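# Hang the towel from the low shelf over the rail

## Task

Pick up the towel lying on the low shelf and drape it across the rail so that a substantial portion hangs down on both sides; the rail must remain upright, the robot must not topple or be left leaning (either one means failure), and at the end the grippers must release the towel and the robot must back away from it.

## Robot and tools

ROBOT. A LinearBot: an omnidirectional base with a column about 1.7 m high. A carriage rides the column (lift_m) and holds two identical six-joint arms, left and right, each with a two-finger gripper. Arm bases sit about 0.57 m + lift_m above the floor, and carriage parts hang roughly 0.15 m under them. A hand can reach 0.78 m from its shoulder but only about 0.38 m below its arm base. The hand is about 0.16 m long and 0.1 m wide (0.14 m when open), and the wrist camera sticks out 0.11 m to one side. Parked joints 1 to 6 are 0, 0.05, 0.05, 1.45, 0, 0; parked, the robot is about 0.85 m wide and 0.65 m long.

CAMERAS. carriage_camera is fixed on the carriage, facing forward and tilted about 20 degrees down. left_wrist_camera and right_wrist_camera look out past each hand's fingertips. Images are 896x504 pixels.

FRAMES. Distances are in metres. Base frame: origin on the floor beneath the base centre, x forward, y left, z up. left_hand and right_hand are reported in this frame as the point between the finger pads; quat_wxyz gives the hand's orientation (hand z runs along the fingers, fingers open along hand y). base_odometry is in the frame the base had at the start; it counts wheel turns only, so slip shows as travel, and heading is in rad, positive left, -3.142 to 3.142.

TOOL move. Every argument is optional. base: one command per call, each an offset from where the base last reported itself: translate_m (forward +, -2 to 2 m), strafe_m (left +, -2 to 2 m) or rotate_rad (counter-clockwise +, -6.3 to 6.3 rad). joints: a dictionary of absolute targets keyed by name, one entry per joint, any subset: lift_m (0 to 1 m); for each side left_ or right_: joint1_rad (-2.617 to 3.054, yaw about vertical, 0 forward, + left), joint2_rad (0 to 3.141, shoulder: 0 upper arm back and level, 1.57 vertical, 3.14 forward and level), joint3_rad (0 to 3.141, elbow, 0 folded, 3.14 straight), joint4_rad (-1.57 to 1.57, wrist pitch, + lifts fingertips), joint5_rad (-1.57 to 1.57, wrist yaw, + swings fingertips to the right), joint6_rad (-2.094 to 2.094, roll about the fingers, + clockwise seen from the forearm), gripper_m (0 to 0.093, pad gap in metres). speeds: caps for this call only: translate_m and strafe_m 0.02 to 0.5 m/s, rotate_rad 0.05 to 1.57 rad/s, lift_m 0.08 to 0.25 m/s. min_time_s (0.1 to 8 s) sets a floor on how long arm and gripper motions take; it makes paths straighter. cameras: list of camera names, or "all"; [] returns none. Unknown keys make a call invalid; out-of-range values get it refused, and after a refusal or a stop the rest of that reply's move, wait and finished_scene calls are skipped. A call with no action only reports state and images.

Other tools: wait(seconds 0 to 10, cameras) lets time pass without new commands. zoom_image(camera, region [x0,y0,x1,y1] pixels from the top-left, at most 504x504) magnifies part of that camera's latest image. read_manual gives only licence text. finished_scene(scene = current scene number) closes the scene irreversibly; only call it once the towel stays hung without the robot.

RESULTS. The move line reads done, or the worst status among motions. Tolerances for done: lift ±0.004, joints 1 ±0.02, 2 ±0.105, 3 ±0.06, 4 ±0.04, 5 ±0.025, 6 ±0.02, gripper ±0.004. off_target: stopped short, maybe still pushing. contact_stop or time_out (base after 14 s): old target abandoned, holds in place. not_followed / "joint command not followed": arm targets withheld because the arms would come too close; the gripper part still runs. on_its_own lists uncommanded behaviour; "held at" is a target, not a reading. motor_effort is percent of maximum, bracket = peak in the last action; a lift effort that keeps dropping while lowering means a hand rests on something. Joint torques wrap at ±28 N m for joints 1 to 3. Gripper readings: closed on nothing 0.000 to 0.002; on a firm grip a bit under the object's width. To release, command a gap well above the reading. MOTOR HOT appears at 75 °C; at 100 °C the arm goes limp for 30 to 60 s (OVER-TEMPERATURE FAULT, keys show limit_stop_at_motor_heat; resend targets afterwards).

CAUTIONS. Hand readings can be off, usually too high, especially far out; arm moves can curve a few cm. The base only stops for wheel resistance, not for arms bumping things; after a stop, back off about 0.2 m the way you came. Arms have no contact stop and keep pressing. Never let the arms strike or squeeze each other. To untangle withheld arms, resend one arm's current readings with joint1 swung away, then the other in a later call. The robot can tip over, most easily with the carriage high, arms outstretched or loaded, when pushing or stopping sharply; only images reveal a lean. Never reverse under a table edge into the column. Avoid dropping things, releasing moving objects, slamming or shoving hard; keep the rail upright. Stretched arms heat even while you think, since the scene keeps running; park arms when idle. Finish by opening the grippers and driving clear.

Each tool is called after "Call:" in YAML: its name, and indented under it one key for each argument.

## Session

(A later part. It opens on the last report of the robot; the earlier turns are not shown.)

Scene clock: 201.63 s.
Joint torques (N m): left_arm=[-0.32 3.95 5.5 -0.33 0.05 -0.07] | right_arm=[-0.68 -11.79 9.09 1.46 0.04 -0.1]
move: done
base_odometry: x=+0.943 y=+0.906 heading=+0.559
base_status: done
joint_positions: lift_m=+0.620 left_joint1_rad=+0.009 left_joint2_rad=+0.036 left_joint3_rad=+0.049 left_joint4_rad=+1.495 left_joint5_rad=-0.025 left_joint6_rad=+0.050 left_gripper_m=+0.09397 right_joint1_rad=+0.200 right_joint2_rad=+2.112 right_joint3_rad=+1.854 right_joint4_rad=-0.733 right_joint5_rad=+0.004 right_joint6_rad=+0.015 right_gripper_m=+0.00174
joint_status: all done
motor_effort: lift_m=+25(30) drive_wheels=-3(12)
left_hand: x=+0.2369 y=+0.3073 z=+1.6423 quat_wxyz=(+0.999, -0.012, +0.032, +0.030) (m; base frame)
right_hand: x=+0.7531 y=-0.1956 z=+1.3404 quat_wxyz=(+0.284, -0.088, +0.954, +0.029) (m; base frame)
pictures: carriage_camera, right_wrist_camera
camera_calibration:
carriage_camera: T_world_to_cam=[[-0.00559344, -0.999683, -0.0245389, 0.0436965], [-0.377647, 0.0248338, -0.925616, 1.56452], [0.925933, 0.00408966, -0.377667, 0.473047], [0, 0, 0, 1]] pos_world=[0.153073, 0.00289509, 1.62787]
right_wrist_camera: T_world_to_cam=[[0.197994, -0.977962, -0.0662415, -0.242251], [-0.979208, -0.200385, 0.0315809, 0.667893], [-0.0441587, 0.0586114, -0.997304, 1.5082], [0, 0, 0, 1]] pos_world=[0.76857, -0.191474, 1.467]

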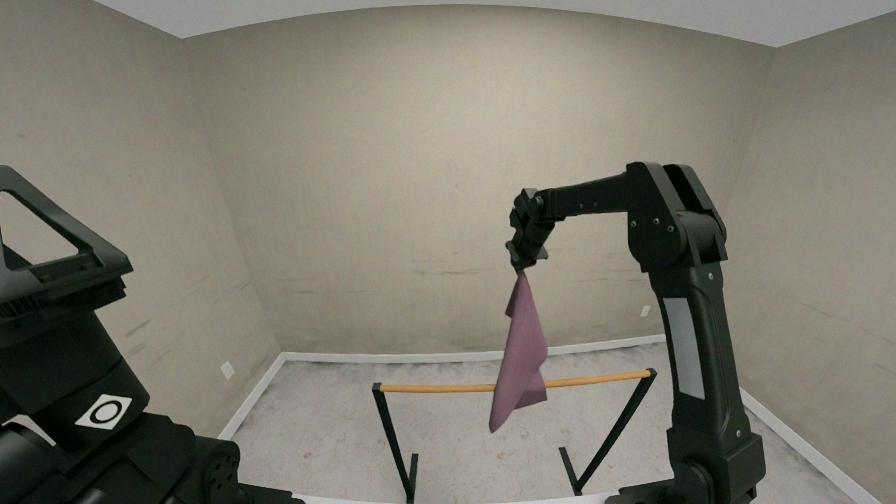

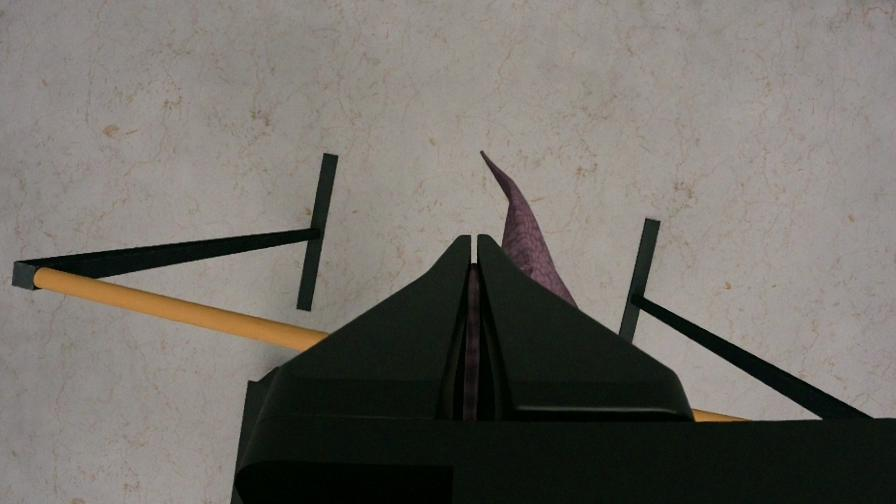

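Call:
move:
  joints: {"right_joint1_rad": 0.15, "right_joint2_rad": 3.09, "right_joint3_rad": 2.4, "right_joint4_rad": -0.1}
  min_time_s: 3.0
  cameras: ["carriage_camera", "right_wrist_camera"]

Scene clock: 217.23 s.
Joint torques (N m): left_arm=[-0.31 3.82 5.45 -0.3 0.05 -0.07] | right_arm=[-0.9 -14.94 9.03 1.76 0.04 -0.11]
move: done
base_odometry: x=+0.943 y=+0.906 heading=+0.559
base_status: not commanded
joint_positions: lift_m=+0.620 left_joint1_rad=+0.009 left_joint2_rad=+0.036 left_joint3_rad=+0.049 left_joint4_rad=+1.495 left_joint5_rad=-0.025 left_joint6_rad=+0.050 left_gripper_m=+0.09397 right_joint1_rad=+0.157 right_joint2_rad=+3.058 right_joint3_rad=+2.378 right_joint4_rad=-0.114 right_joint5_rad=+0.004 right_joint6_rad=+0.015 right_gripper_m=+0.00174
joint_status: all done
motor_effort: lift_m=+25(25) drive_wheels=+4(4)
left_hand: x=+0.2369 y=+0.3073 z=+1.6423 quat_wxyz=(+0.999, -0.012, +0.032, +0.030) (m; base frame)
right_hand: x=+0.8964 y=-0.1969 z=+1.0637 quat_wxyz=(+0.378, -0.065, +0.923, +0.031) (m; base frame)
pictures: carriage_camera, right_wrist_camera
camera_calibration:
carriage_camera: T_world_to_cam=[[-0.00559344, -0.999683, -0.0245389, 0.0436965], [-0.377647, 0.0248338, -0.925616, 1.56452], [0.925933, 0.00408966, -0.377667, 0.473047], [0, 0, 0, 1]] pos_world=[0.153073, 0.00289509, 1.62787]
right_wrist_camera: T_world_to_cam=[[0.168142, -0.983617, -0.0650137, -0.265857], [-0.973905, -0.155559, -0.165256, 1.03018], [0.152435, 0.0911037, -0.984105, 1.05479], [0, 0, 0, 1]] pos_world=[0.887215, -0.197343, 1.19098]

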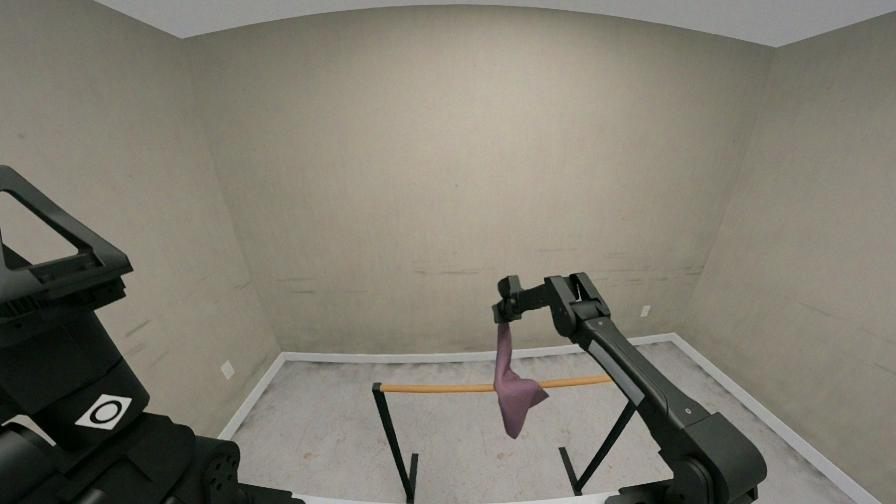

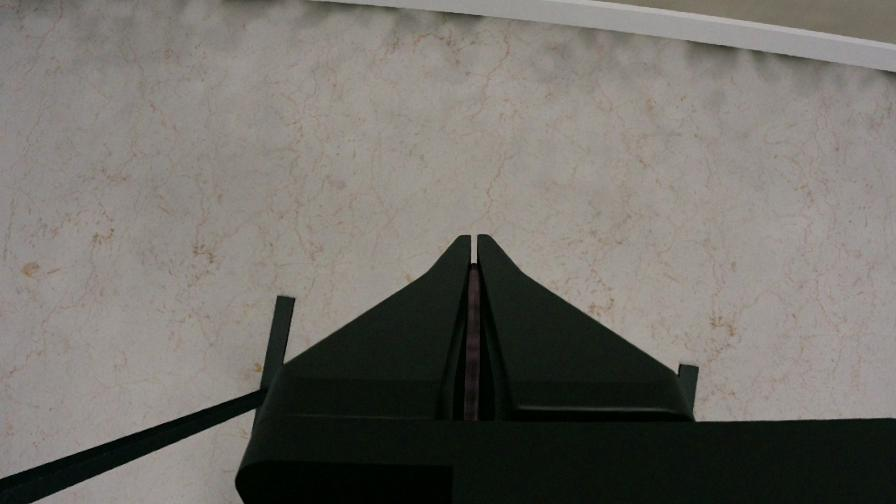

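Call:
move:
  joints: {"lift_m": 0.47, "right_joint4_rad": -0.3}
  speeds: {"lift_m": 0.08}
  min_time_s: 2.0
  cameras: ["carriage_camera", "right_wrist_camera"]

Call:
zoom_image:
  camera: "carriage_camera"
  region: [360, 250, 660, 470]

Scene clock: 221.83 s.
Joint torques (N m): left_arm=[-0.35 3.9 5.5 -0.29 0.05 -0.09] | right_arm=[-0.81 -15.42 8.2 1.26 0.03 -0.09]
move: done
base_odometry: x=+0.943 y=+0.906 heading=+0.559
base_status: not commanded
joint_positions: lift_m=+0.470 left_joint1_rad=+0.009 left_joint2_rad=+0.036 left_joint3_rad=+0.049 left_joint4_rad=+1.495 left_joint5_rad=-0.025 left_joint6_rad=+0.050 left_gripper_m=+0.09397 right_joint1_rad=+0.157 right_joint2_rad=+3.065 right_joint3_rad=+2.385 right_joint4_rad=-0.287 right_joint5_rad=+0.004 right_joint6_rad=+0.015 right_gripper_m=+0.00174
joint_status: all done
motor_effort: lift_m=+20(20) drive_wheels=+4(4)
left_hand: x=+0.2369 y=+0.3073 z=+1.4930 quat_wxyz=(+0.999, -0.012, +0.032, +0.030) (m; base frame)
right_hand: x=+0.8640 y=-0.2020 z=+0.8852 quat_wxyz=(+0.296, -0.067, +0.952, +0.024) (m; base frame)
pictures: carriage_camera, right_wrist_camera
camera_calibration:
carriage_camera: T_world_to_cam=[[-0.00559344, -0.999683, -0.0245389, 0.0400319], [-0.377647, 0.0248338, -0.925616, 1.42629], [0.925933, 0.00408966, -0.377667, 0.416646], [0, 0, 0, 1]] pos_world=[0.153073, 0.00289509, 1.47853]
right_wrist_camera: T_world_to_cam=[[0.156863, -0.985397, -0.0662298, -0.266588], [-0.987458, -0.157698, 0.00755311, 0.826647], [-0.0178872, 0.0642144, -0.997776, 1.03829], [0, 0, 0, 1]] pos_world=[0.876669, -0.199008, 1.01208]

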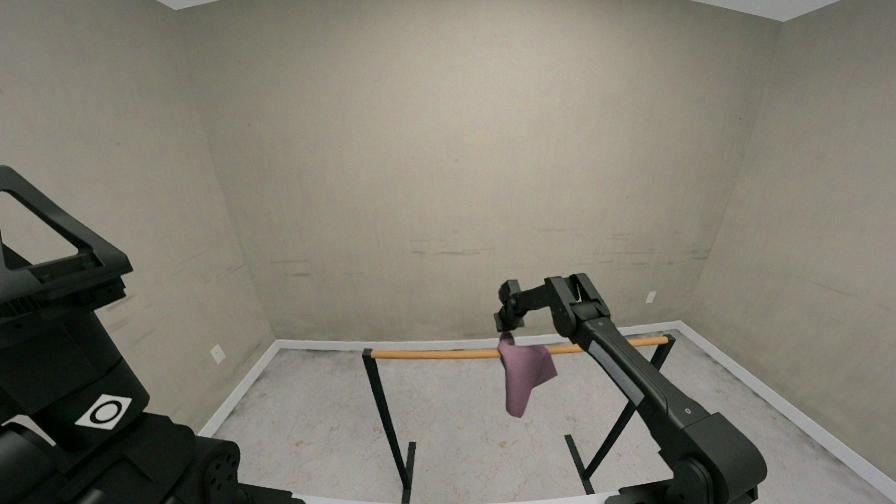

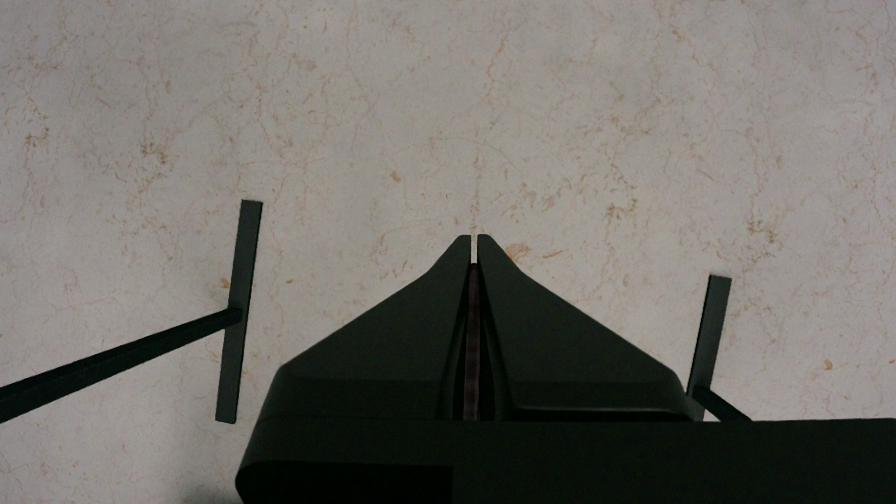

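Scaled by 1.680 from the camera's 896x504 image, which has a finer 1280x720 frame.

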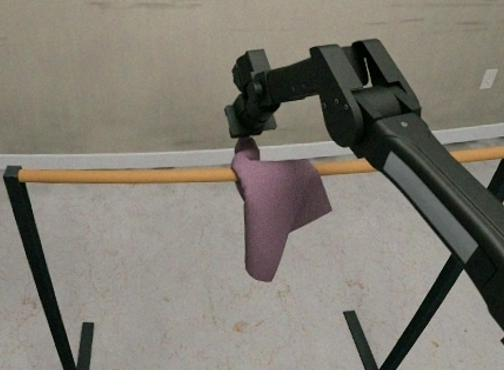

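Call:
move:
  joints: {"right_gripper_m": 0.05}
  min_time_s: 1.0
  cameras: ["carriage_camera", "right_wrist_camera"]

Call:
zoom_image:
  camera: "carriage_camera"
  region: [360, 250, 660, 470]

Scene clock: 228.33 s.
Joint torques (N m): left_arm=[-0.25 3.82 5.46 -0.29 0.04 -0.1] | right_arm=[-0.88 -15.39 8.21 1.25 0.05 -0.09]
move: done
base_odometry: x=+0.943 y=+0.906 heading=+0.559
base_status: not commanded
joint_positions: lift_m=+0.470 left_joint1_rad=+0.009 left_joint2_rad=+0.036 left_joint3_rad=+0.049 left_joint4_rad=+1.495 left_joint5_rad=-0.025 left_joint6_rad=+0.050 left_gripper_m=+0.09397 right_joint1_rad=+0.157 right_joint2_rad=+3.065 right_joint3_rad=+2.385 right_joint4_rad=-0.287 right_joint5_rad=+0.004 right_joint6_rad=+0.015 right_gripper_m=+0.04988
joint_status: all done
motor_effort: lift_m=+20(20) drive_wheels=+4(4)
left_hand: x=+0.2369 y=+0.3073 z=+1.4930 quat_wxyz=(+0.999, -0.012, +0.032, +0.030) (m; base frame)
right_hand: x=+0.8640 y=-0.2020 z=+0.8852 quat_wxyz=(+0.296, -0.067, +0.952, +0.024) (m; base frame)
pictures: carriage_camera, right_wrist_camera
camera_calibration:
carriage_camera: T_world_to_cam=[[-0.00559344, -0.999683, -0.0245389, 0.0400319], [-0.377647, 0.0248338, -0.925616, 1.42629], [0.925933, 0.00408966, -0.377667, 0.416646], [0, 0, 0, 1]] pos_world=[0.153073, 0.00289509, 1.47853]
right_wrist_camera: T_world_to_cam=[[0.156863, -0.985397, -0.0662298, -0.266588], [-0.987458, -0.157698, 0.00755311, 0.826647], [-0.0178872, 0.0642144, -0.997776, 1.03829], [0, 0, 0, 1]] pos_world=[0.876669, -0.199008, 1.01208]

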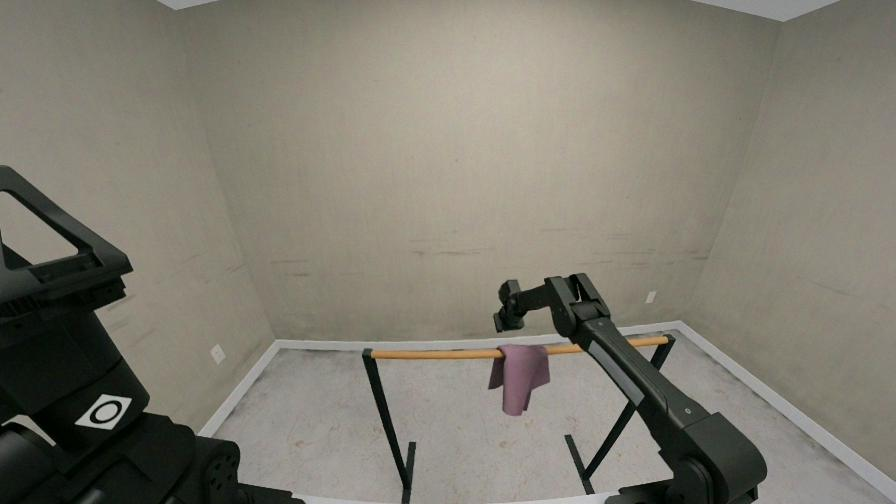

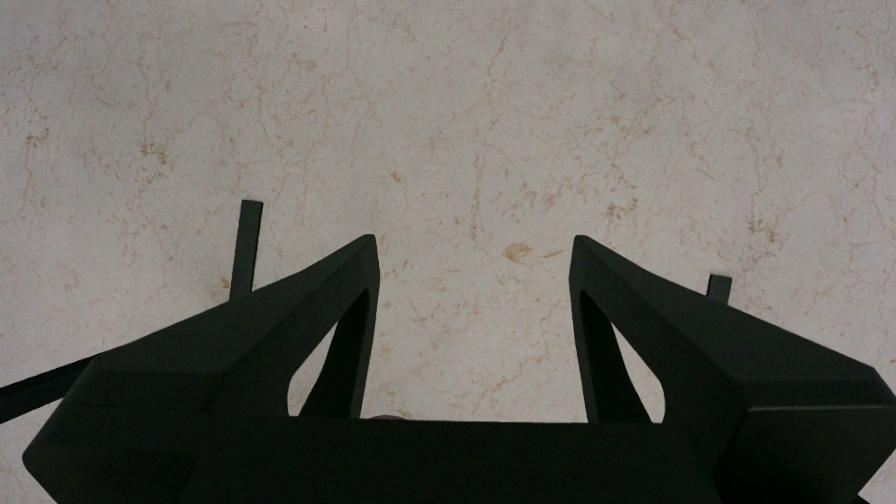

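Scaled by 1.680 from the camera's 896x504 image, which has a finer 1280x720 frame.

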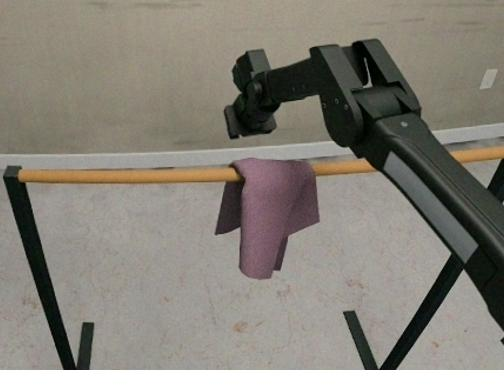

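Call:
move:
  joints: {"lift_m": 0.78}
  speeds: {"lift_m": 0.15}
  cameras: ["carriage_camera"]

Call:
move:
  base: {"translate_m": -0.5}
  speeds: {"translate_m": 0.2}
  cameras: ["carriage_camera"]

Call:
move:
  base: {"strafe_m": 0.4}
  speeds: {"strafe_m": 0.3}
  joints: {"lift_m": 0.35, "right_joint1_rad": 0, "right_joint2_rad": 0.05, "right_joint3_rad": 0.05, "right_joint4_rad": 1.45, "right_joint5_rad": 0, "right_joint6_rad": 0}
  min_time_s: 2.5
  cameras: ["carriage_camera"]

Call:
zoom_image:
  camera: "carriage_camera"
  region: [480, 220, 680, 380]

Scene clock: 235.03 s.
Joint torques (N m): left_arm=[-0.2 3.85 5.52 -0.31 0.07 -0.09] | right_arm=[-0.91 -15.99 7.6 1.33 0.04 -0.1]
move: done
base_odometry: x=+0.943 y=+0.906 heading=+0.559
base_status: not commanded
joint_positions: lift_m=+0.780 left_joint1_rad=+0.009 left_joint2_rad=+0.036 left_joint3_rad=+0.049 left_joint4_rad=+1.495 left_joint5_rad=-0.025 left_joint6_rad=+0.050 left_gripper_m=+0.09397 right_joint1_rad=+0.157 right_joint2_rad=+3.073 right_joint3_rad=+2.391 right_joint4_rad=-0.291 right_joint5_rad=+0.004 right_joint6_rad=+0.015 right_gripper_m=+0.04988
joint_status: all done
motor_effort: lift_m=+24(30) drive_wheels=+4(4)
left_hand: x=+0.2369 y=+0.3073 z=+1.8024 quat_wxyz=(+0.999, -0.012, +0.032, +0.030) (m; base frame)
right_hand: x=+0.8627 y=-0.2022 z=+1.1912 quat_wxyz=(+0.293, -0.067, +0.953, +0.023) (m; base frame)
pictures: carriage_camera
camera_calibration:
carriage_camera: T_world_to_cam=[[-0.00559344, -0.999683, -0.0245389, 0.0476243], [-0.377647, 0.0248338, -0.925616, 1.71268], [0.925933, 0.00408966, -0.377667, 0.533497], [0, 0, 0, 1]] pos_world=[0.153073, 0.00289509, 1.78794]

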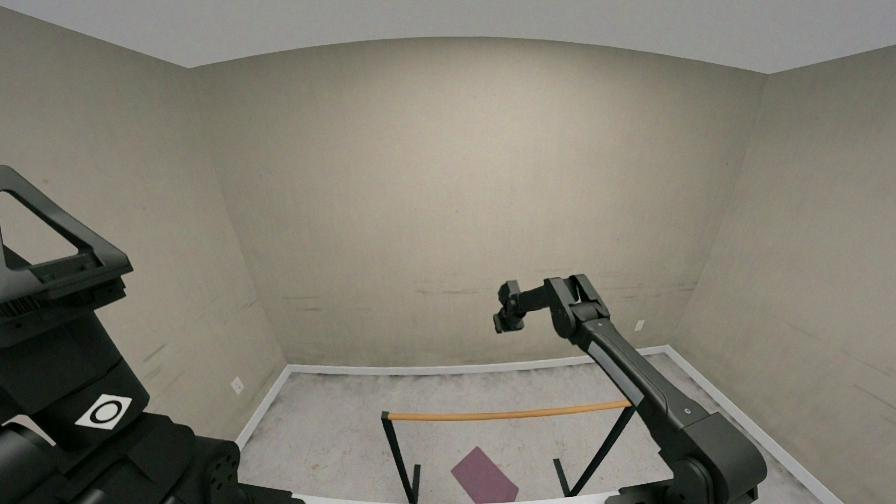

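Scene clock: 238.63 s.
Joint torques (N m): left_arm=[-0.27 3.9 5.57 -0.29 0.06 -0.09] | right_arm=[-0.58 -16.09 7.82 1.3 0.02 -0.1]
move: done
base_odometry: x=+0.519 y=+0.641 heading=+0.559
base_status: done
joint_positions: lift_m=+0.780 left_joint1_rad=+0.009 left_joint2_rad=+0.036 left_joint3_rad=+0.049 left_joint4_rad=+1.494 left_joint5_rad=-0.024 left_joint6_rad=+0.050 left_gripper_m=+0.09397 right_joint1_rad=+0.154 right_joint2_rad=+3.073 right_joint3_rad=+2.391 right_joint4_rad=-0.291 right_joint5_rad=+0.004 right_joint6_rad=+0.015 right_gripper_m=+0.04988
joint_status: not commanded
motor_effort: lift_m=+25(25) drive_wheels=-1(12)
left_hand: x=+0.2371 y=+0.3072 z=+1.8024 quat_wxyz=(+0.999, -0.012, +0.032, +0.030) (m; base frame)
right_hand: x=+0.8630 y=-0.2039 z=+1.1912 quat_wxyz=(+0.293, -0.066, +0.953, +0.023) (m; base frame)
pictures: carriage_camera
camera_calibration:
carriage_camera: T_world_to_cam=[[-0.00559344, -0.999683, -0.0245389, 0.0476243], [-0.377647, 0.0248338, -0.925616, 1.71268], [0.925933, 0.00408966, -0.377667, 0.533497], [0, 0, 0, 1]] pos_world=[0.153073, 0.00289509, 1.78794]

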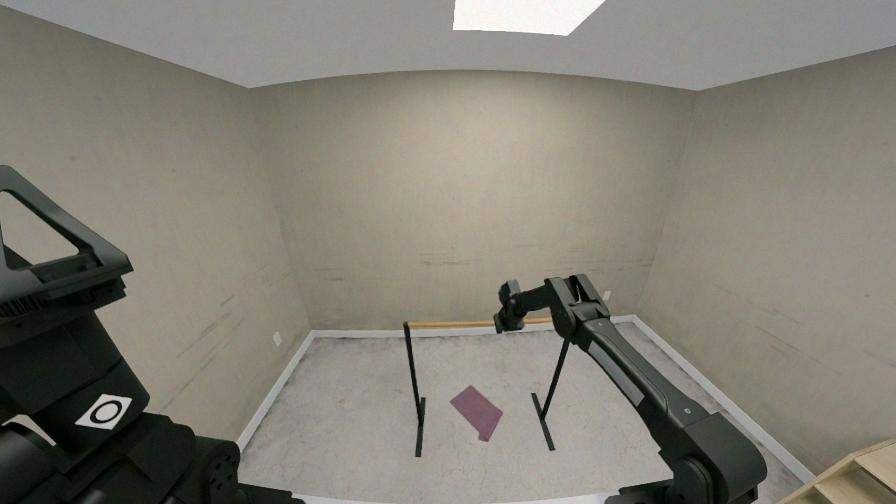

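Scene clock: 241.57 s.
Joint torques (N m): left_arm=[-0.32 3.92 5.42 -0.29 0.04 -0.08] | right_arm=[-0.83 2.74 5.04 0.01 -0.01 -0.11]
move: done
base_odometry: x=+0.306 y=+0.980 heading=+0.560
base_status: done
joint_positions: lift_m=+0.350 left_joint1_rad=+0.009 left_joint2_rad=+0.036 left_joint3_rad=+0.049 left_joint4_rad=+1.494 left_joint5_rad=-0.024 left_joint6_rad=+0.050 left_gripper_m=+0.09397 right_joint1_rad=+0.006 right_joint2_rad=+0.061 right_joint3_rad=+0.059 right_joint4_rad=+1.434 right_joint5_rad=+0.003 right_joint6_rad=+0.015 right_gripper_m=+0.04988
joint_status: all done
motor_effort: lift_m=+20(20) drive_wheels=-2(10)
left_hand: x=+0.2369 y=+0.3072 z=+1.3731 quat_wxyz=(+0.999, -0.012, +0.032, +0.030) (m; base frame)
right_hand: x=+0.2566 y=-0.3032 z=+1.3742 quat_wxyz=(+0.998, +0.002, +0.069, +0.010) (m; base frame)
pictures: carriage_camera
camera_calibration:
carriage_camera: T_world_to_cam=[[-0.00559344, -0.999683, -0.0245389, 0.0370871], [-0.377647, 0.0248338, -0.925616, 1.31521], [0.925933, 0.00408966, -0.377667, 0.371324], [0, 0, 0, 1]] pos_world=[0.153073, 0.00289509, 1.35853]

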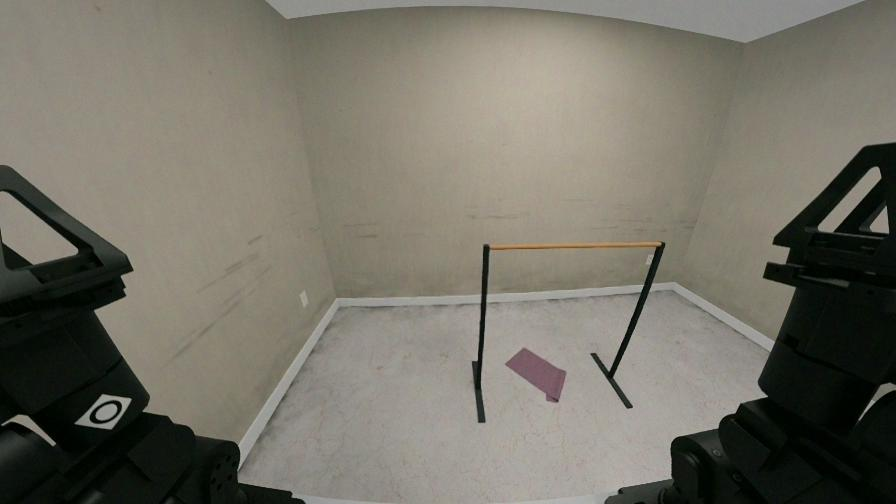

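Scaled by 2.520 from the camera's 896x504 image, which has a finer 1280x720 frame.

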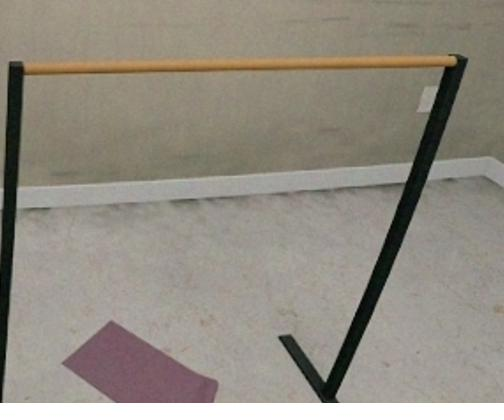

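Call:
zoom_image:
  camera: "carriage_camera"
  region: [440, 220, 680, 440]

Call:
move:
  base: {"rotate_rad": 1.5}
  speeds: {"rotate_rad": 0.8}
  cameras: ["carriage_camera"]

Call:
move:
  base: {"rotate_rad": 1.5}
  speeds: {"rotate_rad": 0.8}
  cameras: ["carriage_camera"]

Call:
move:
  base: {"rotate_rad": 1.5}
  speeds: {"rotate_rad": 0.8}
  cameras: ["carriage_camera"]

Scaled by 2.100 from the camera's 896x504 image, which has a finer 1280x720 frame.

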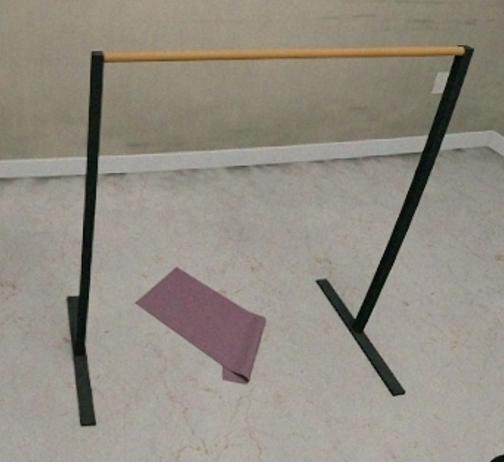

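Scene clock: 299.20 s.
Joint torques (N m): left_arm=[-0.29 3.84 5.49 -0.29 0.04 -0.08] | right_arm=[-0.75 2.77 5.04 -0.04 0.01 -0.08]
move: done
base_odometry: x=+0.306 y=+0.980 heading=+2.059
base_status: done
joint_positions: lift_m=+0.350 left_joint1_rad=+0.009 left_joint2_rad=+0.036 left_joint3_rad=+0.049 left_joint4_rad=+1.494 left_joint5_rad=-0.024 left_joint6_rad=+0.050 left_gripper_m=+0.09397 right_joint1_rad=+0.006 right_joint2_rad=+0.061 right_joint3_rad=+0.059 right_joint4_rad=+1.440 right_joint5_rad=+0.003 right_joint6_rad=+0.015 right_gripper_m=+0.04989
joint_status: not commanded
motor_effort: lift_m=+20(20) drive_wheels=+6(13)
left_hand: x=+0.2369 y=+0.3072 z=+1.3731 quat_wxyz=(+0.999, -0.012, +0.032, +0.030) (m; base frame)
right_hand: x=+0.2550 y=-0.3032 z=+1.3744 quat_wxyz=(+0.998, +0.002, +0.066, +0.010) (m; base frame)
pictures: carriage_camera
camera_calibration:
carriage_camera: T_world_to_cam=[[-0.00559344, -0.999683, -0.0245389, 0.0370871], [-0.377647, 0.0248338, -0.925616, 1.31521], [0.925933, 0.00408966, -0.377667, 0.371324], [0, 0, 0, 1]] pos_world=[0.153073, 0.00289509, 1.35853]

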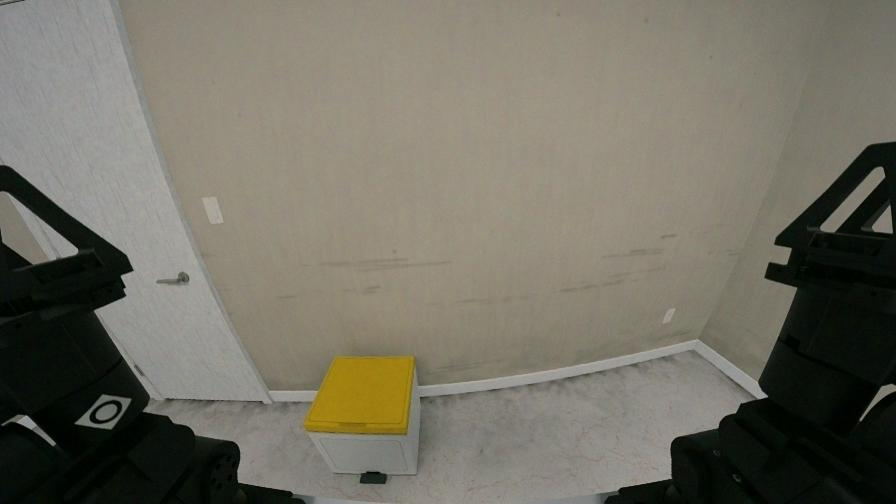

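Scene clock: 302.37 s.
Joint torques (N m): left_arm=[-0.27 3.85 5.45 -0.28 0.04 -0.06] | right_arm=[-0.79 2.78 5.03 -0.06 0.03 -0.08]
move: done
base_odometry: x=+0.306 y=+0.980 heading=-2.725
base_status: done
joint_positions: lift_m=+0.350 left_joint1_rad=+0.009 left_joint2_rad=+0.036 left_joint3_rad=+0.049 left_joint4_rad=+1.494 left_joint5_rad=-0.024 left_joint6_rad=+0.050 left_gripper_m=+0.09398 right_joint1_rad=+0.006 right_joint2_rad=+0.061 right_joint3_rad=+0.059 right_joint4_rad=+1.441 right_joint5_rad=+0.003 right_joint6_rad=+0.015 right_gripper_m=+0.04989
joint_status: not commanded
motor_effort: lift_m=+20(20) drive_wheels=+6(12)
left_hand: x=+0.2369 y=+0.3072 z=+1.3731 quat_wxyz=(+0.999, -0.012, +0.032, +0.030) (m; base frame)
right_hand: x=+0.2547 y=-0.3033 z=+1.3745 quat_wxyz=(+0.998, +0.002, +0.066, +0.010) (m; base frame)
pictures: carriage_camera
camera_calibration:
carriage_camera: T_world_to_cam=[[-0.00559344, -0.999683, -0.0245389, 0.0370871], [-0.377647, 0.0248338, -0.925616, 1.31521], [0.925933, 0.00408966, -0.377667, 0.371324], [0, 0, 0, 1]] pos_world=[0.153073, 0.00289509, 1.35853]

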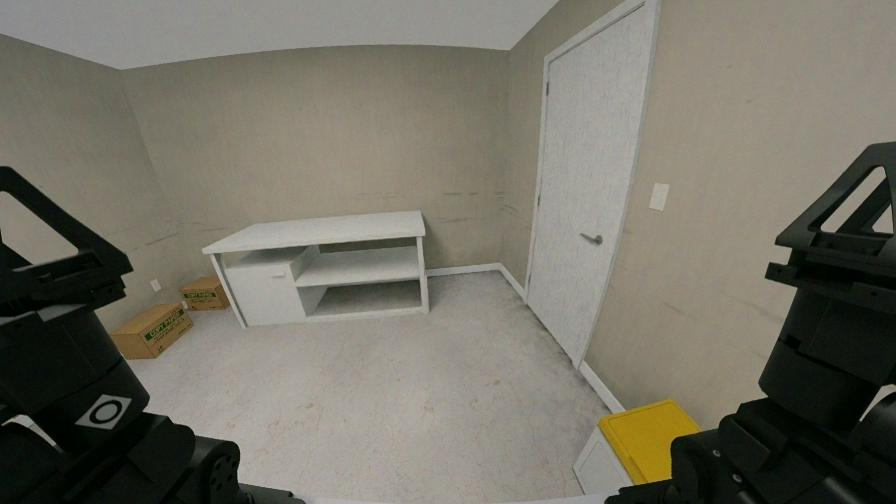

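Scene clock: 305.53 s.
Joint torques (N m): left_arm=[-0.25 3.86 5.5 -0.28 0.06 -0.08] | right_arm=[-0.85 2.73 4.98 -0.06 0.07 -0.1]
move: done
base_odometry: x=+0.306 y=+0.980 heading=-1.225
base_status: done
joint_positions: lift_m=+0.350 left_joint1_rad=+0.009 left_joint2_rad=+0.036 left_joint3_rad=+0.049 left_joint4_rad=+1.494 left_joint5_rad=-0.024 left_joint6_rad=+0.050 left_gripper_m=+0.09398 right_joint1_rad=+0.006 right_joint2_rad=+0.061 right_joint3_rad=+0.059 right_joint4_rad=+1.442 right_joint5_rad=+0.003 right_joint6_rad=+0.015 right_gripper_m=+0.04989
joint_status: not commanded
motor_effort: lift_m=+20(20) drive_wheels=+7(12)
left_hand: x=+0.2369 y=+0.3072 z=+1.3731 quat_wxyz=(+0.999, -0.012, +0.032, +0.030) (m; base frame)
right_hand: x=+0.2545 y=-0.3033 z=+1.3745 quat_wxyz=(+0.998, +0.002, +0.065, +0.010) (m; base frame)
pictures: carriage_camera
camera_calibration:
carriage_camera: T_world_to_cam=[[-0.00559344, -0.999683, -0.0245389, 0.0370871], [-0.377647, 0.0248338, -0.925616, 1.31521], [0.925933, 0.00408966, -0.377667, 0.371324], [0, 0, 0, 1]] pos_world=[0.153073, 0.00289509, 1.35853]

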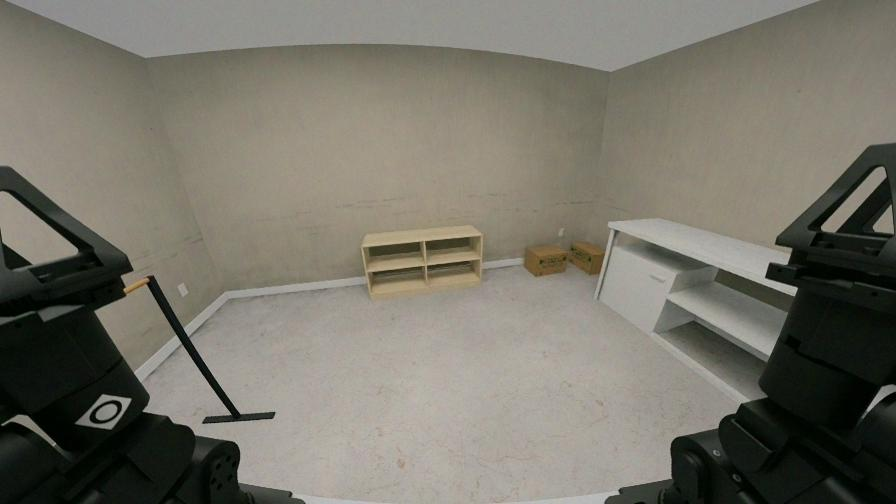

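Call:
zoom_image:
  camera: "carriage_camera"
  region: [120, 260, 300, 440]

Call:
zoom_image:
  camera: "carriage_camera"
  region: [340, 200, 660, 320]

Scaled by 2.800 from the camera's 896x504 image, which has a finer 1280x720 frame.

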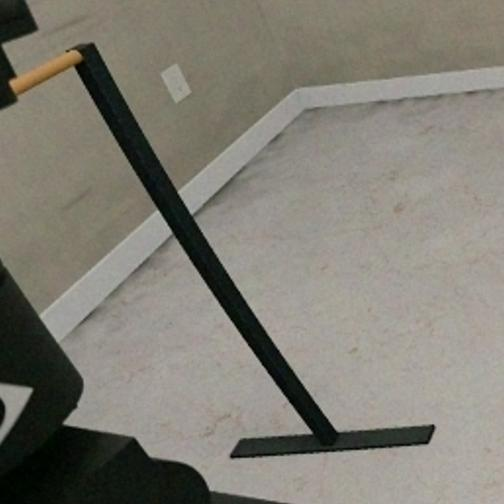

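Scaled by 1.575 from the camera's 896x504 image, which has a finer 1280x720 frame.

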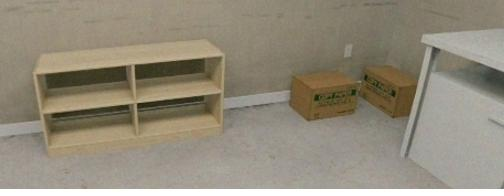

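Call:
move:

Scene clock: 459.47 s.
Joint torques (N m): left_arm=[-0.27 3.82 5.46 -0.28 0.05 -0.07] | right_arm=[-0.84 2.73 5.03 -0.06 0.01 -0.09]
base_odometry: x=+0.306 y=+0.980 heading=-1.225
base_status: done
joint_positions: lift_m=+0.350 left_joint1_rad=+0.009 left_joint2_rad=+0.036 left_joint3_rad=+0.049 left_joint4_rad=+1.494 left_joint5_rad=-0.024 left_joint6_rad=+0.050 left_gripper_m=+0.09398 right_joint1_rad=+0.006 right_joint2_rad=+0.061 right_joint3_rad=+0.059 right_joint4_rad=+1.442 right_joint5_rad=+0.003 right_joint6_rad=+0.015 right_gripper_m=+0.04989
joint_status: not commanded
motor_effort: lift_m=+20(20) drive_wheels=+7(12)
left_hand: x=+0.2369 y=+0.3072 z=+1.3731 quat_wxyz=(+0.999, -0.012, +0.032, +0.030) (m; base frame)
right_hand: x=+0.2545 y=-0.3033 z=+1.3745 quat_wxyz=(+0.998, +0.002, +0.065, +0.010) (m; base frame)
pictures: carriage_camera, left_wrist_camera, right_wrist_camera
camera_calibration:
carriage_camera: T_world_to_cam=[[-0.00559344, -0.999683, -0.0245389, 0.0370871], [-0.377647, 0.0248338, -0.925616, 1.31521], [0.925933, 0.00408966, -0.377667, 0.371324], [0, 0, 0, 1]] pos_world=[0.153073, 0.00289509, 1.35853]
left_wrist_camera: T_world_to_cam=[[0.0816752, -0.996659, -0.000947635, 0.286816], [0.764037, 0.0632226, -0.642067, 0.68307], [0.639981, 0.0517169, 0.766648, -1.09936], [0, 0, 0, 1]] pos_world=[0.158251, 0.299527, 1.28167]
right_wrist_camera: T_world_to_cam=[[0.0493708, -0.997509, 0.0503894, -0.374964], [0.737093, 0.00234416, -0.675788, 0.753961], [0.673986, 0.0705058, 0.735372, -1.03425], [0, 0, 0, 1]] pos_world=[0.159841, -0.302876, 1.28897]

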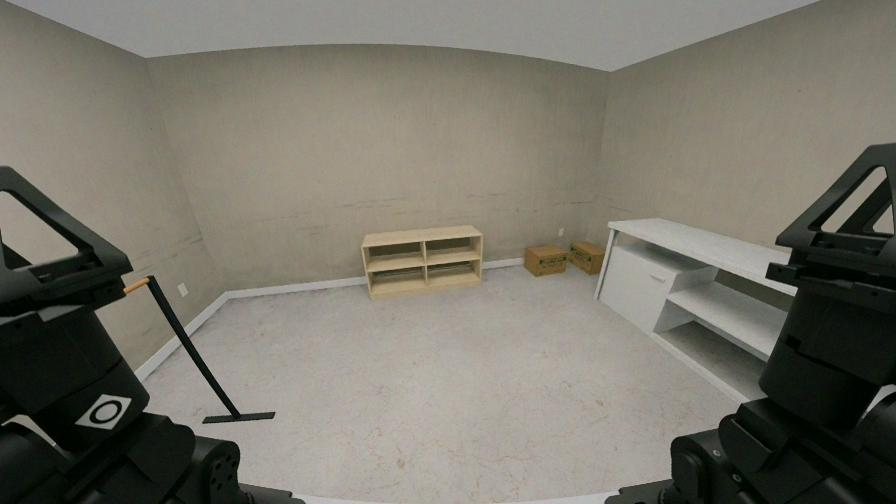

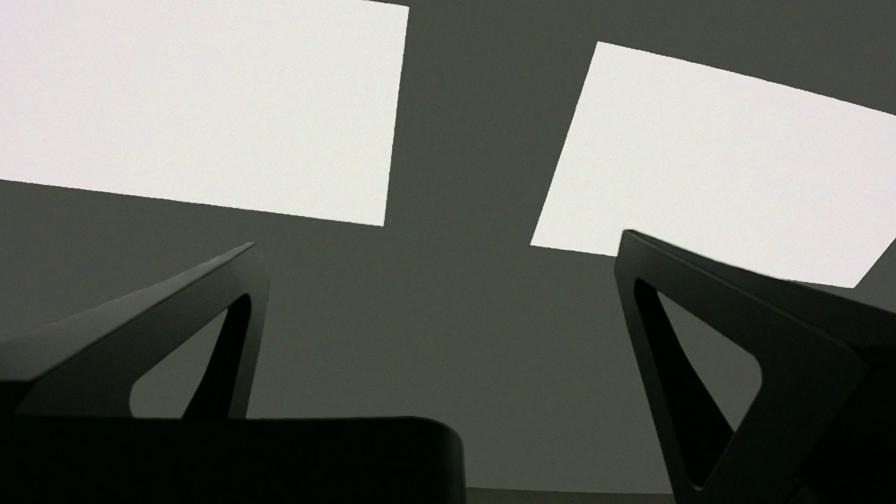

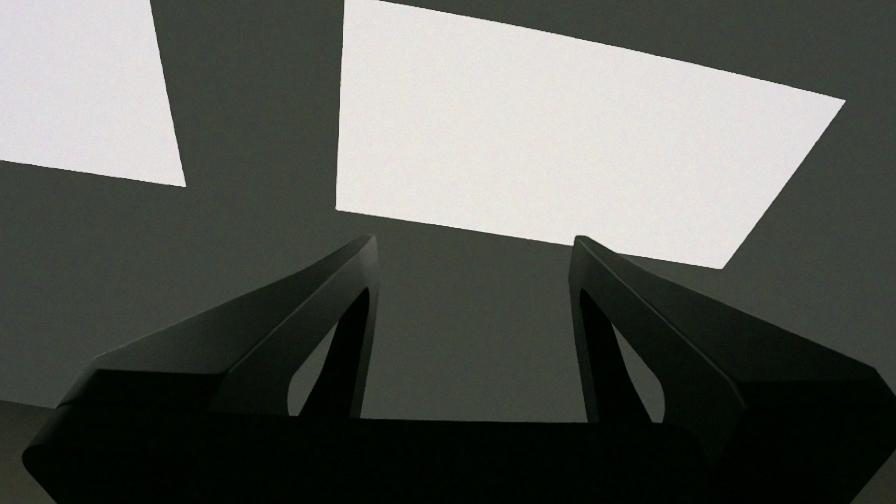

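Call:
zoom_image:
  camera: "carriage_camera"
  region: [340, 210, 640, 310]

Scaled by 1.680 from the camera's 896x504 image, which has a finer 1280x720 frame.

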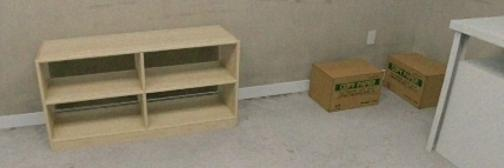

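Call:
move:
  base: {"rotate_rad": 1.785}
  cameras: ["carriage_camera"]

Call:
move:
  base: {"strafe_m": -0.63}
  joints: {"left_joint1_rad": 0, "left_joint2_rad": 1.609, "left_joint3_rad": 1.221, "left_joint4_rad": -1.183, "left_joint5_rad": 0, "left_joint6_rad": -1.57, "right_joint1_rad": 0, "right_joint2_rad": 1.609, "right_joint3_rad": 1.221, "right_joint4_rad": -1.183, "right_joint5_rad": 0, "right_joint6_rad": 1.57, "lift_m": 0.45, "right_gripper_m": 0.093, "left_gripper_m": 0.093}
  min_time_s: 3
  cameras: ["carriage_camera"]

Scene clock: 583.03 s.
Joint torques (N m): left_arm=[-0.28 3.88 5.46 -0.29 0.05 -0.08] | right_arm=[-0.8 2.73 5.08 -0.07 0.02 -0.09]
move: done
base_odometry: x=+0.306 y=+0.980 heading=+0.559
base_status: done
joint_positions: lift_m=+0.350 left_joint1_rad=+0.009 left_joint2_rad=+0.036 left_joint3_rad=+0.049 left_joint4_rad=+1.494 left_joint5_rad=-0.024 left_joint6_rad=+0.050 left_gripper_m=+0.09399 right_joint1_rad=+0.006 right_joint2_rad=+0.061 right_joint3_rad=+0.057 right_joint4_rad=+1.443 right_joint5_rad=+0.003 right_joint6_rad=+0.015 right_gripper_m=+0.04989
joint_status: not commanded
motor_effort: lift_m=+20(20) drive_wheels=+7(13)
left_hand: x=+0.2369 y=+0.3072 z=+1.3731 quat_wxyz=(+0.999, -0.012, +0.032, +0.030) (m; base frame)
right_hand: x=+0.2549 y=-0.3032 z=+1.3740 quat_wxyz=(+0.998, +0.002, +0.066, +0.010) (m; base frame)
pictures: carriage_camera
camera_calibration:
carriage_camera: T_world_to_cam=[[-0.00559344, -0.999683, -0.0245389, 0.0370871], [-0.377647, 0.0248338, -0.925616, 1.31521], [0.925933, 0.00408966, -0.377667, 0.371324], [0, 0, 0, 1]] pos_world=[0.153073, 0.00289509, 1.35853]

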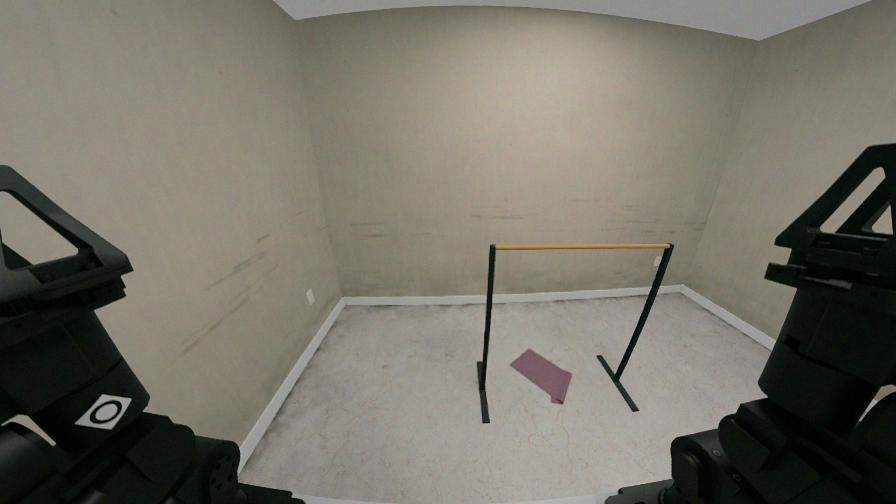

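Scene clock: 586.60 s.
Joint torques (N m): left_arm=[-0.66 -4.85 7.56 0.18 0.06 -0.19] | right_arm=[-0.4 -5.76 8.05 0.11 0.14 0.25]
move: done
base_odometry: x=+0.641 y=+0.446 heading=+0.560
base_status: done
joint_positions: lift_m=+0.450 left_joint1_rad=+0.004 left_joint2_rad=+1.594 left_joint3_rad=+1.200 left_joint4_rad=-1.162 left_joint5_rad=-0.011 left_joint6_rad=-1.560 left_gripper_m=+0.09310 right_joint1_rad=+0.002 right_joint2_rad=+1.592 right_joint3_rad=+1.202 right_joint4_rad=-1.166 right_joint5_rad=+0.002 right_joint6_rad=+1.554 right_gripper_m=+0.09286
joint_status: all done
motor_effort: lift_m=+25(30) drive_wheels=-6(18)
left_hand: x=+0.5000 y=+0.3058 z=+1.1338 quat_wxyz=(+0.009, -0.705, +0.709, -0.001) (m; base frame)
right_hand: x=+0.4993 y=-0.3027 z=+1.1346 quat_wxyz=(+0.006, +0.700, +0.714, +0.004) (m; base frame)
pictures: carriage_camera
camera_calibration:
carriage_camera: T_world_to_cam=[[-0.00559344, -0.999683, -0.0245389, 0.0395262], [-0.377647, 0.0248338, -0.925616, 1.40721], [0.925933, 0.00408966, -0.377667, 0.408863], [0, 0, 0, 1]] pos_world=[0.153073, 0.00289509, 1.45792]

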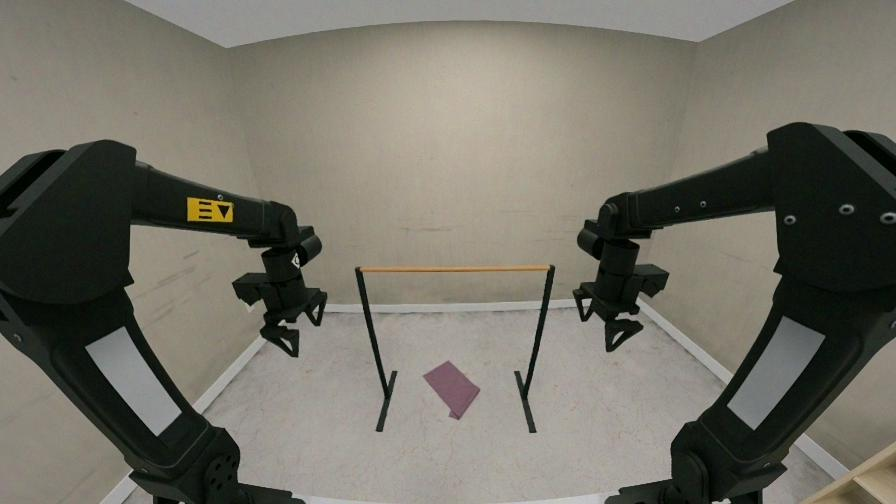

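Call:
move:
  base: {"translate_m": 0.55}
  speeds: {"translate_m": 0.25}

Scene clock: 594.20 s.
Joint torques (N m): left_arm=[-0.69 -5.11 7.51 0.22 0.07 -0.17] | right_arm=[-0.39 -6.08 7.91 0.1 0.13 0.22]
move: done
base_odometry: x=+1.108 y=+0.738 heading=+0.560
base_status: done
joint_positions: lift_m=+0.450 left_joint1_rad=+0.004 left_joint2_rad=+1.596 left_joint3_rad=+1.200 left_joint4_rad=-1.170 left_joint5_rad=-0.010 left_joint6_rad=-1.561 left_gripper_m=+0.09310 right_joint1_rad=+0.002 right_joint2_rad=+1.595 right_joint3_rad=+1.202 right_joint4_rad=-1.173 right_joint5_rad=+0.002 right_joint6_rad=+1.555 right_gripper_m=+0.09286
joint_status: not commanded
motor_effort: lift_m=+25(25) drive_wheels=-4(12)
left_hand: x=+0.4980 y=+0.3057 z=+1.1333 quat_wxyz=(+0.006, -0.705, +0.709, +0.002) (m; base frame)
right_hand: x=+0.4978 y=-0.3027 z=+1.1340 quat_wxyz=(+0.003, +0.701, +0.713, +0.001) (m; base frame)
pictures: carriage_camera, left_wrist_camera, right_wrist_camera
camera_calibration:
carriage_camera: T_world_to_cam=[[-0.00559344, -0.999683, -0.0245389, 0.0395262], [-0.377647, 0.0248338, -0.925616, 1.40721], [0.925933, 0.00408966, -0.377667, 0.408863], [0, 0, 0, 1]] pos_world=[0.153073, 0.00289509, 1.45792]
left_wrist_camera: T_world_to_cam=[[0.999258, -0.0286049, 0.0258009, -0.519505], [-0.0382787, -0.812456, 0.581765, -0.389965], [0.00432073, -0.582321, -0.812947, 1.21807], [0, 0, 0, 1]] pos_world=[0.49893, 0.377616, 1.2305]
right_wrist_camera: T_world_to_cam=[[-0.997956, 0.00398789, -0.0637738, 0.579653], [-0.0332633, 0.819735, 0.571776, -0.371644], [0.0545578, 0.572729, -0.817928, 1.20038], [0, 0, 0, 1]] pos_world=[0.500616, -0.385156, 1.23129]

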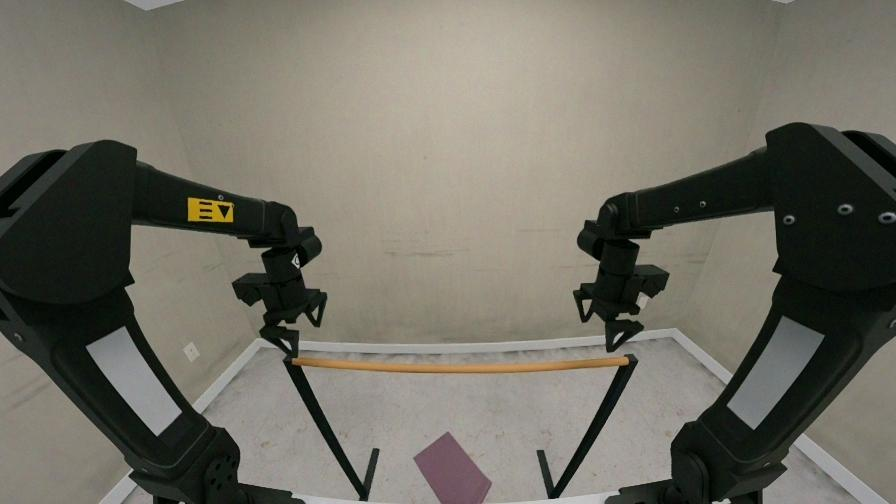

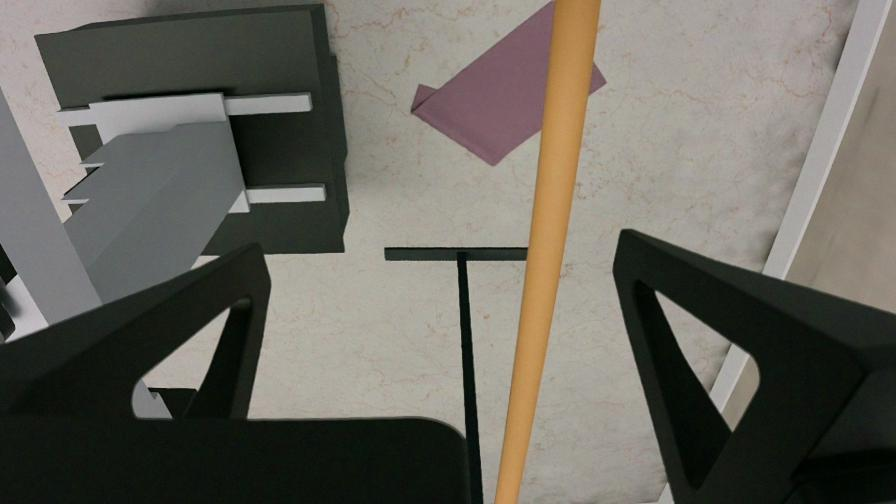

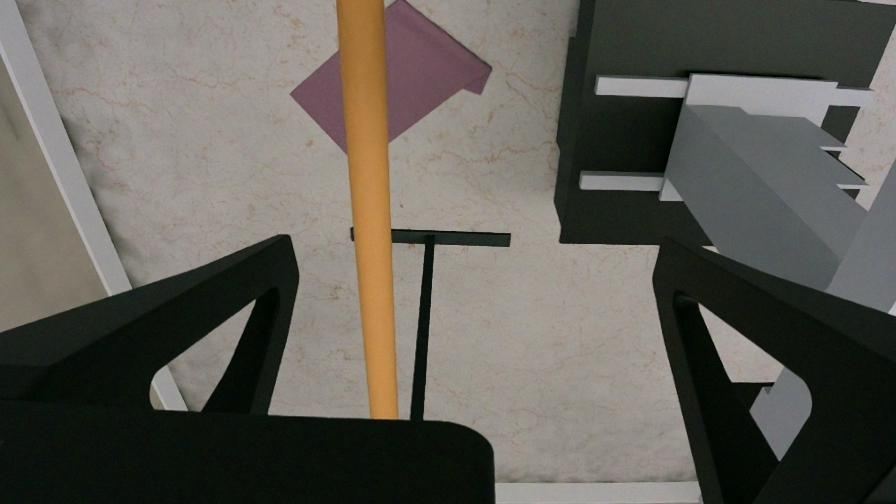

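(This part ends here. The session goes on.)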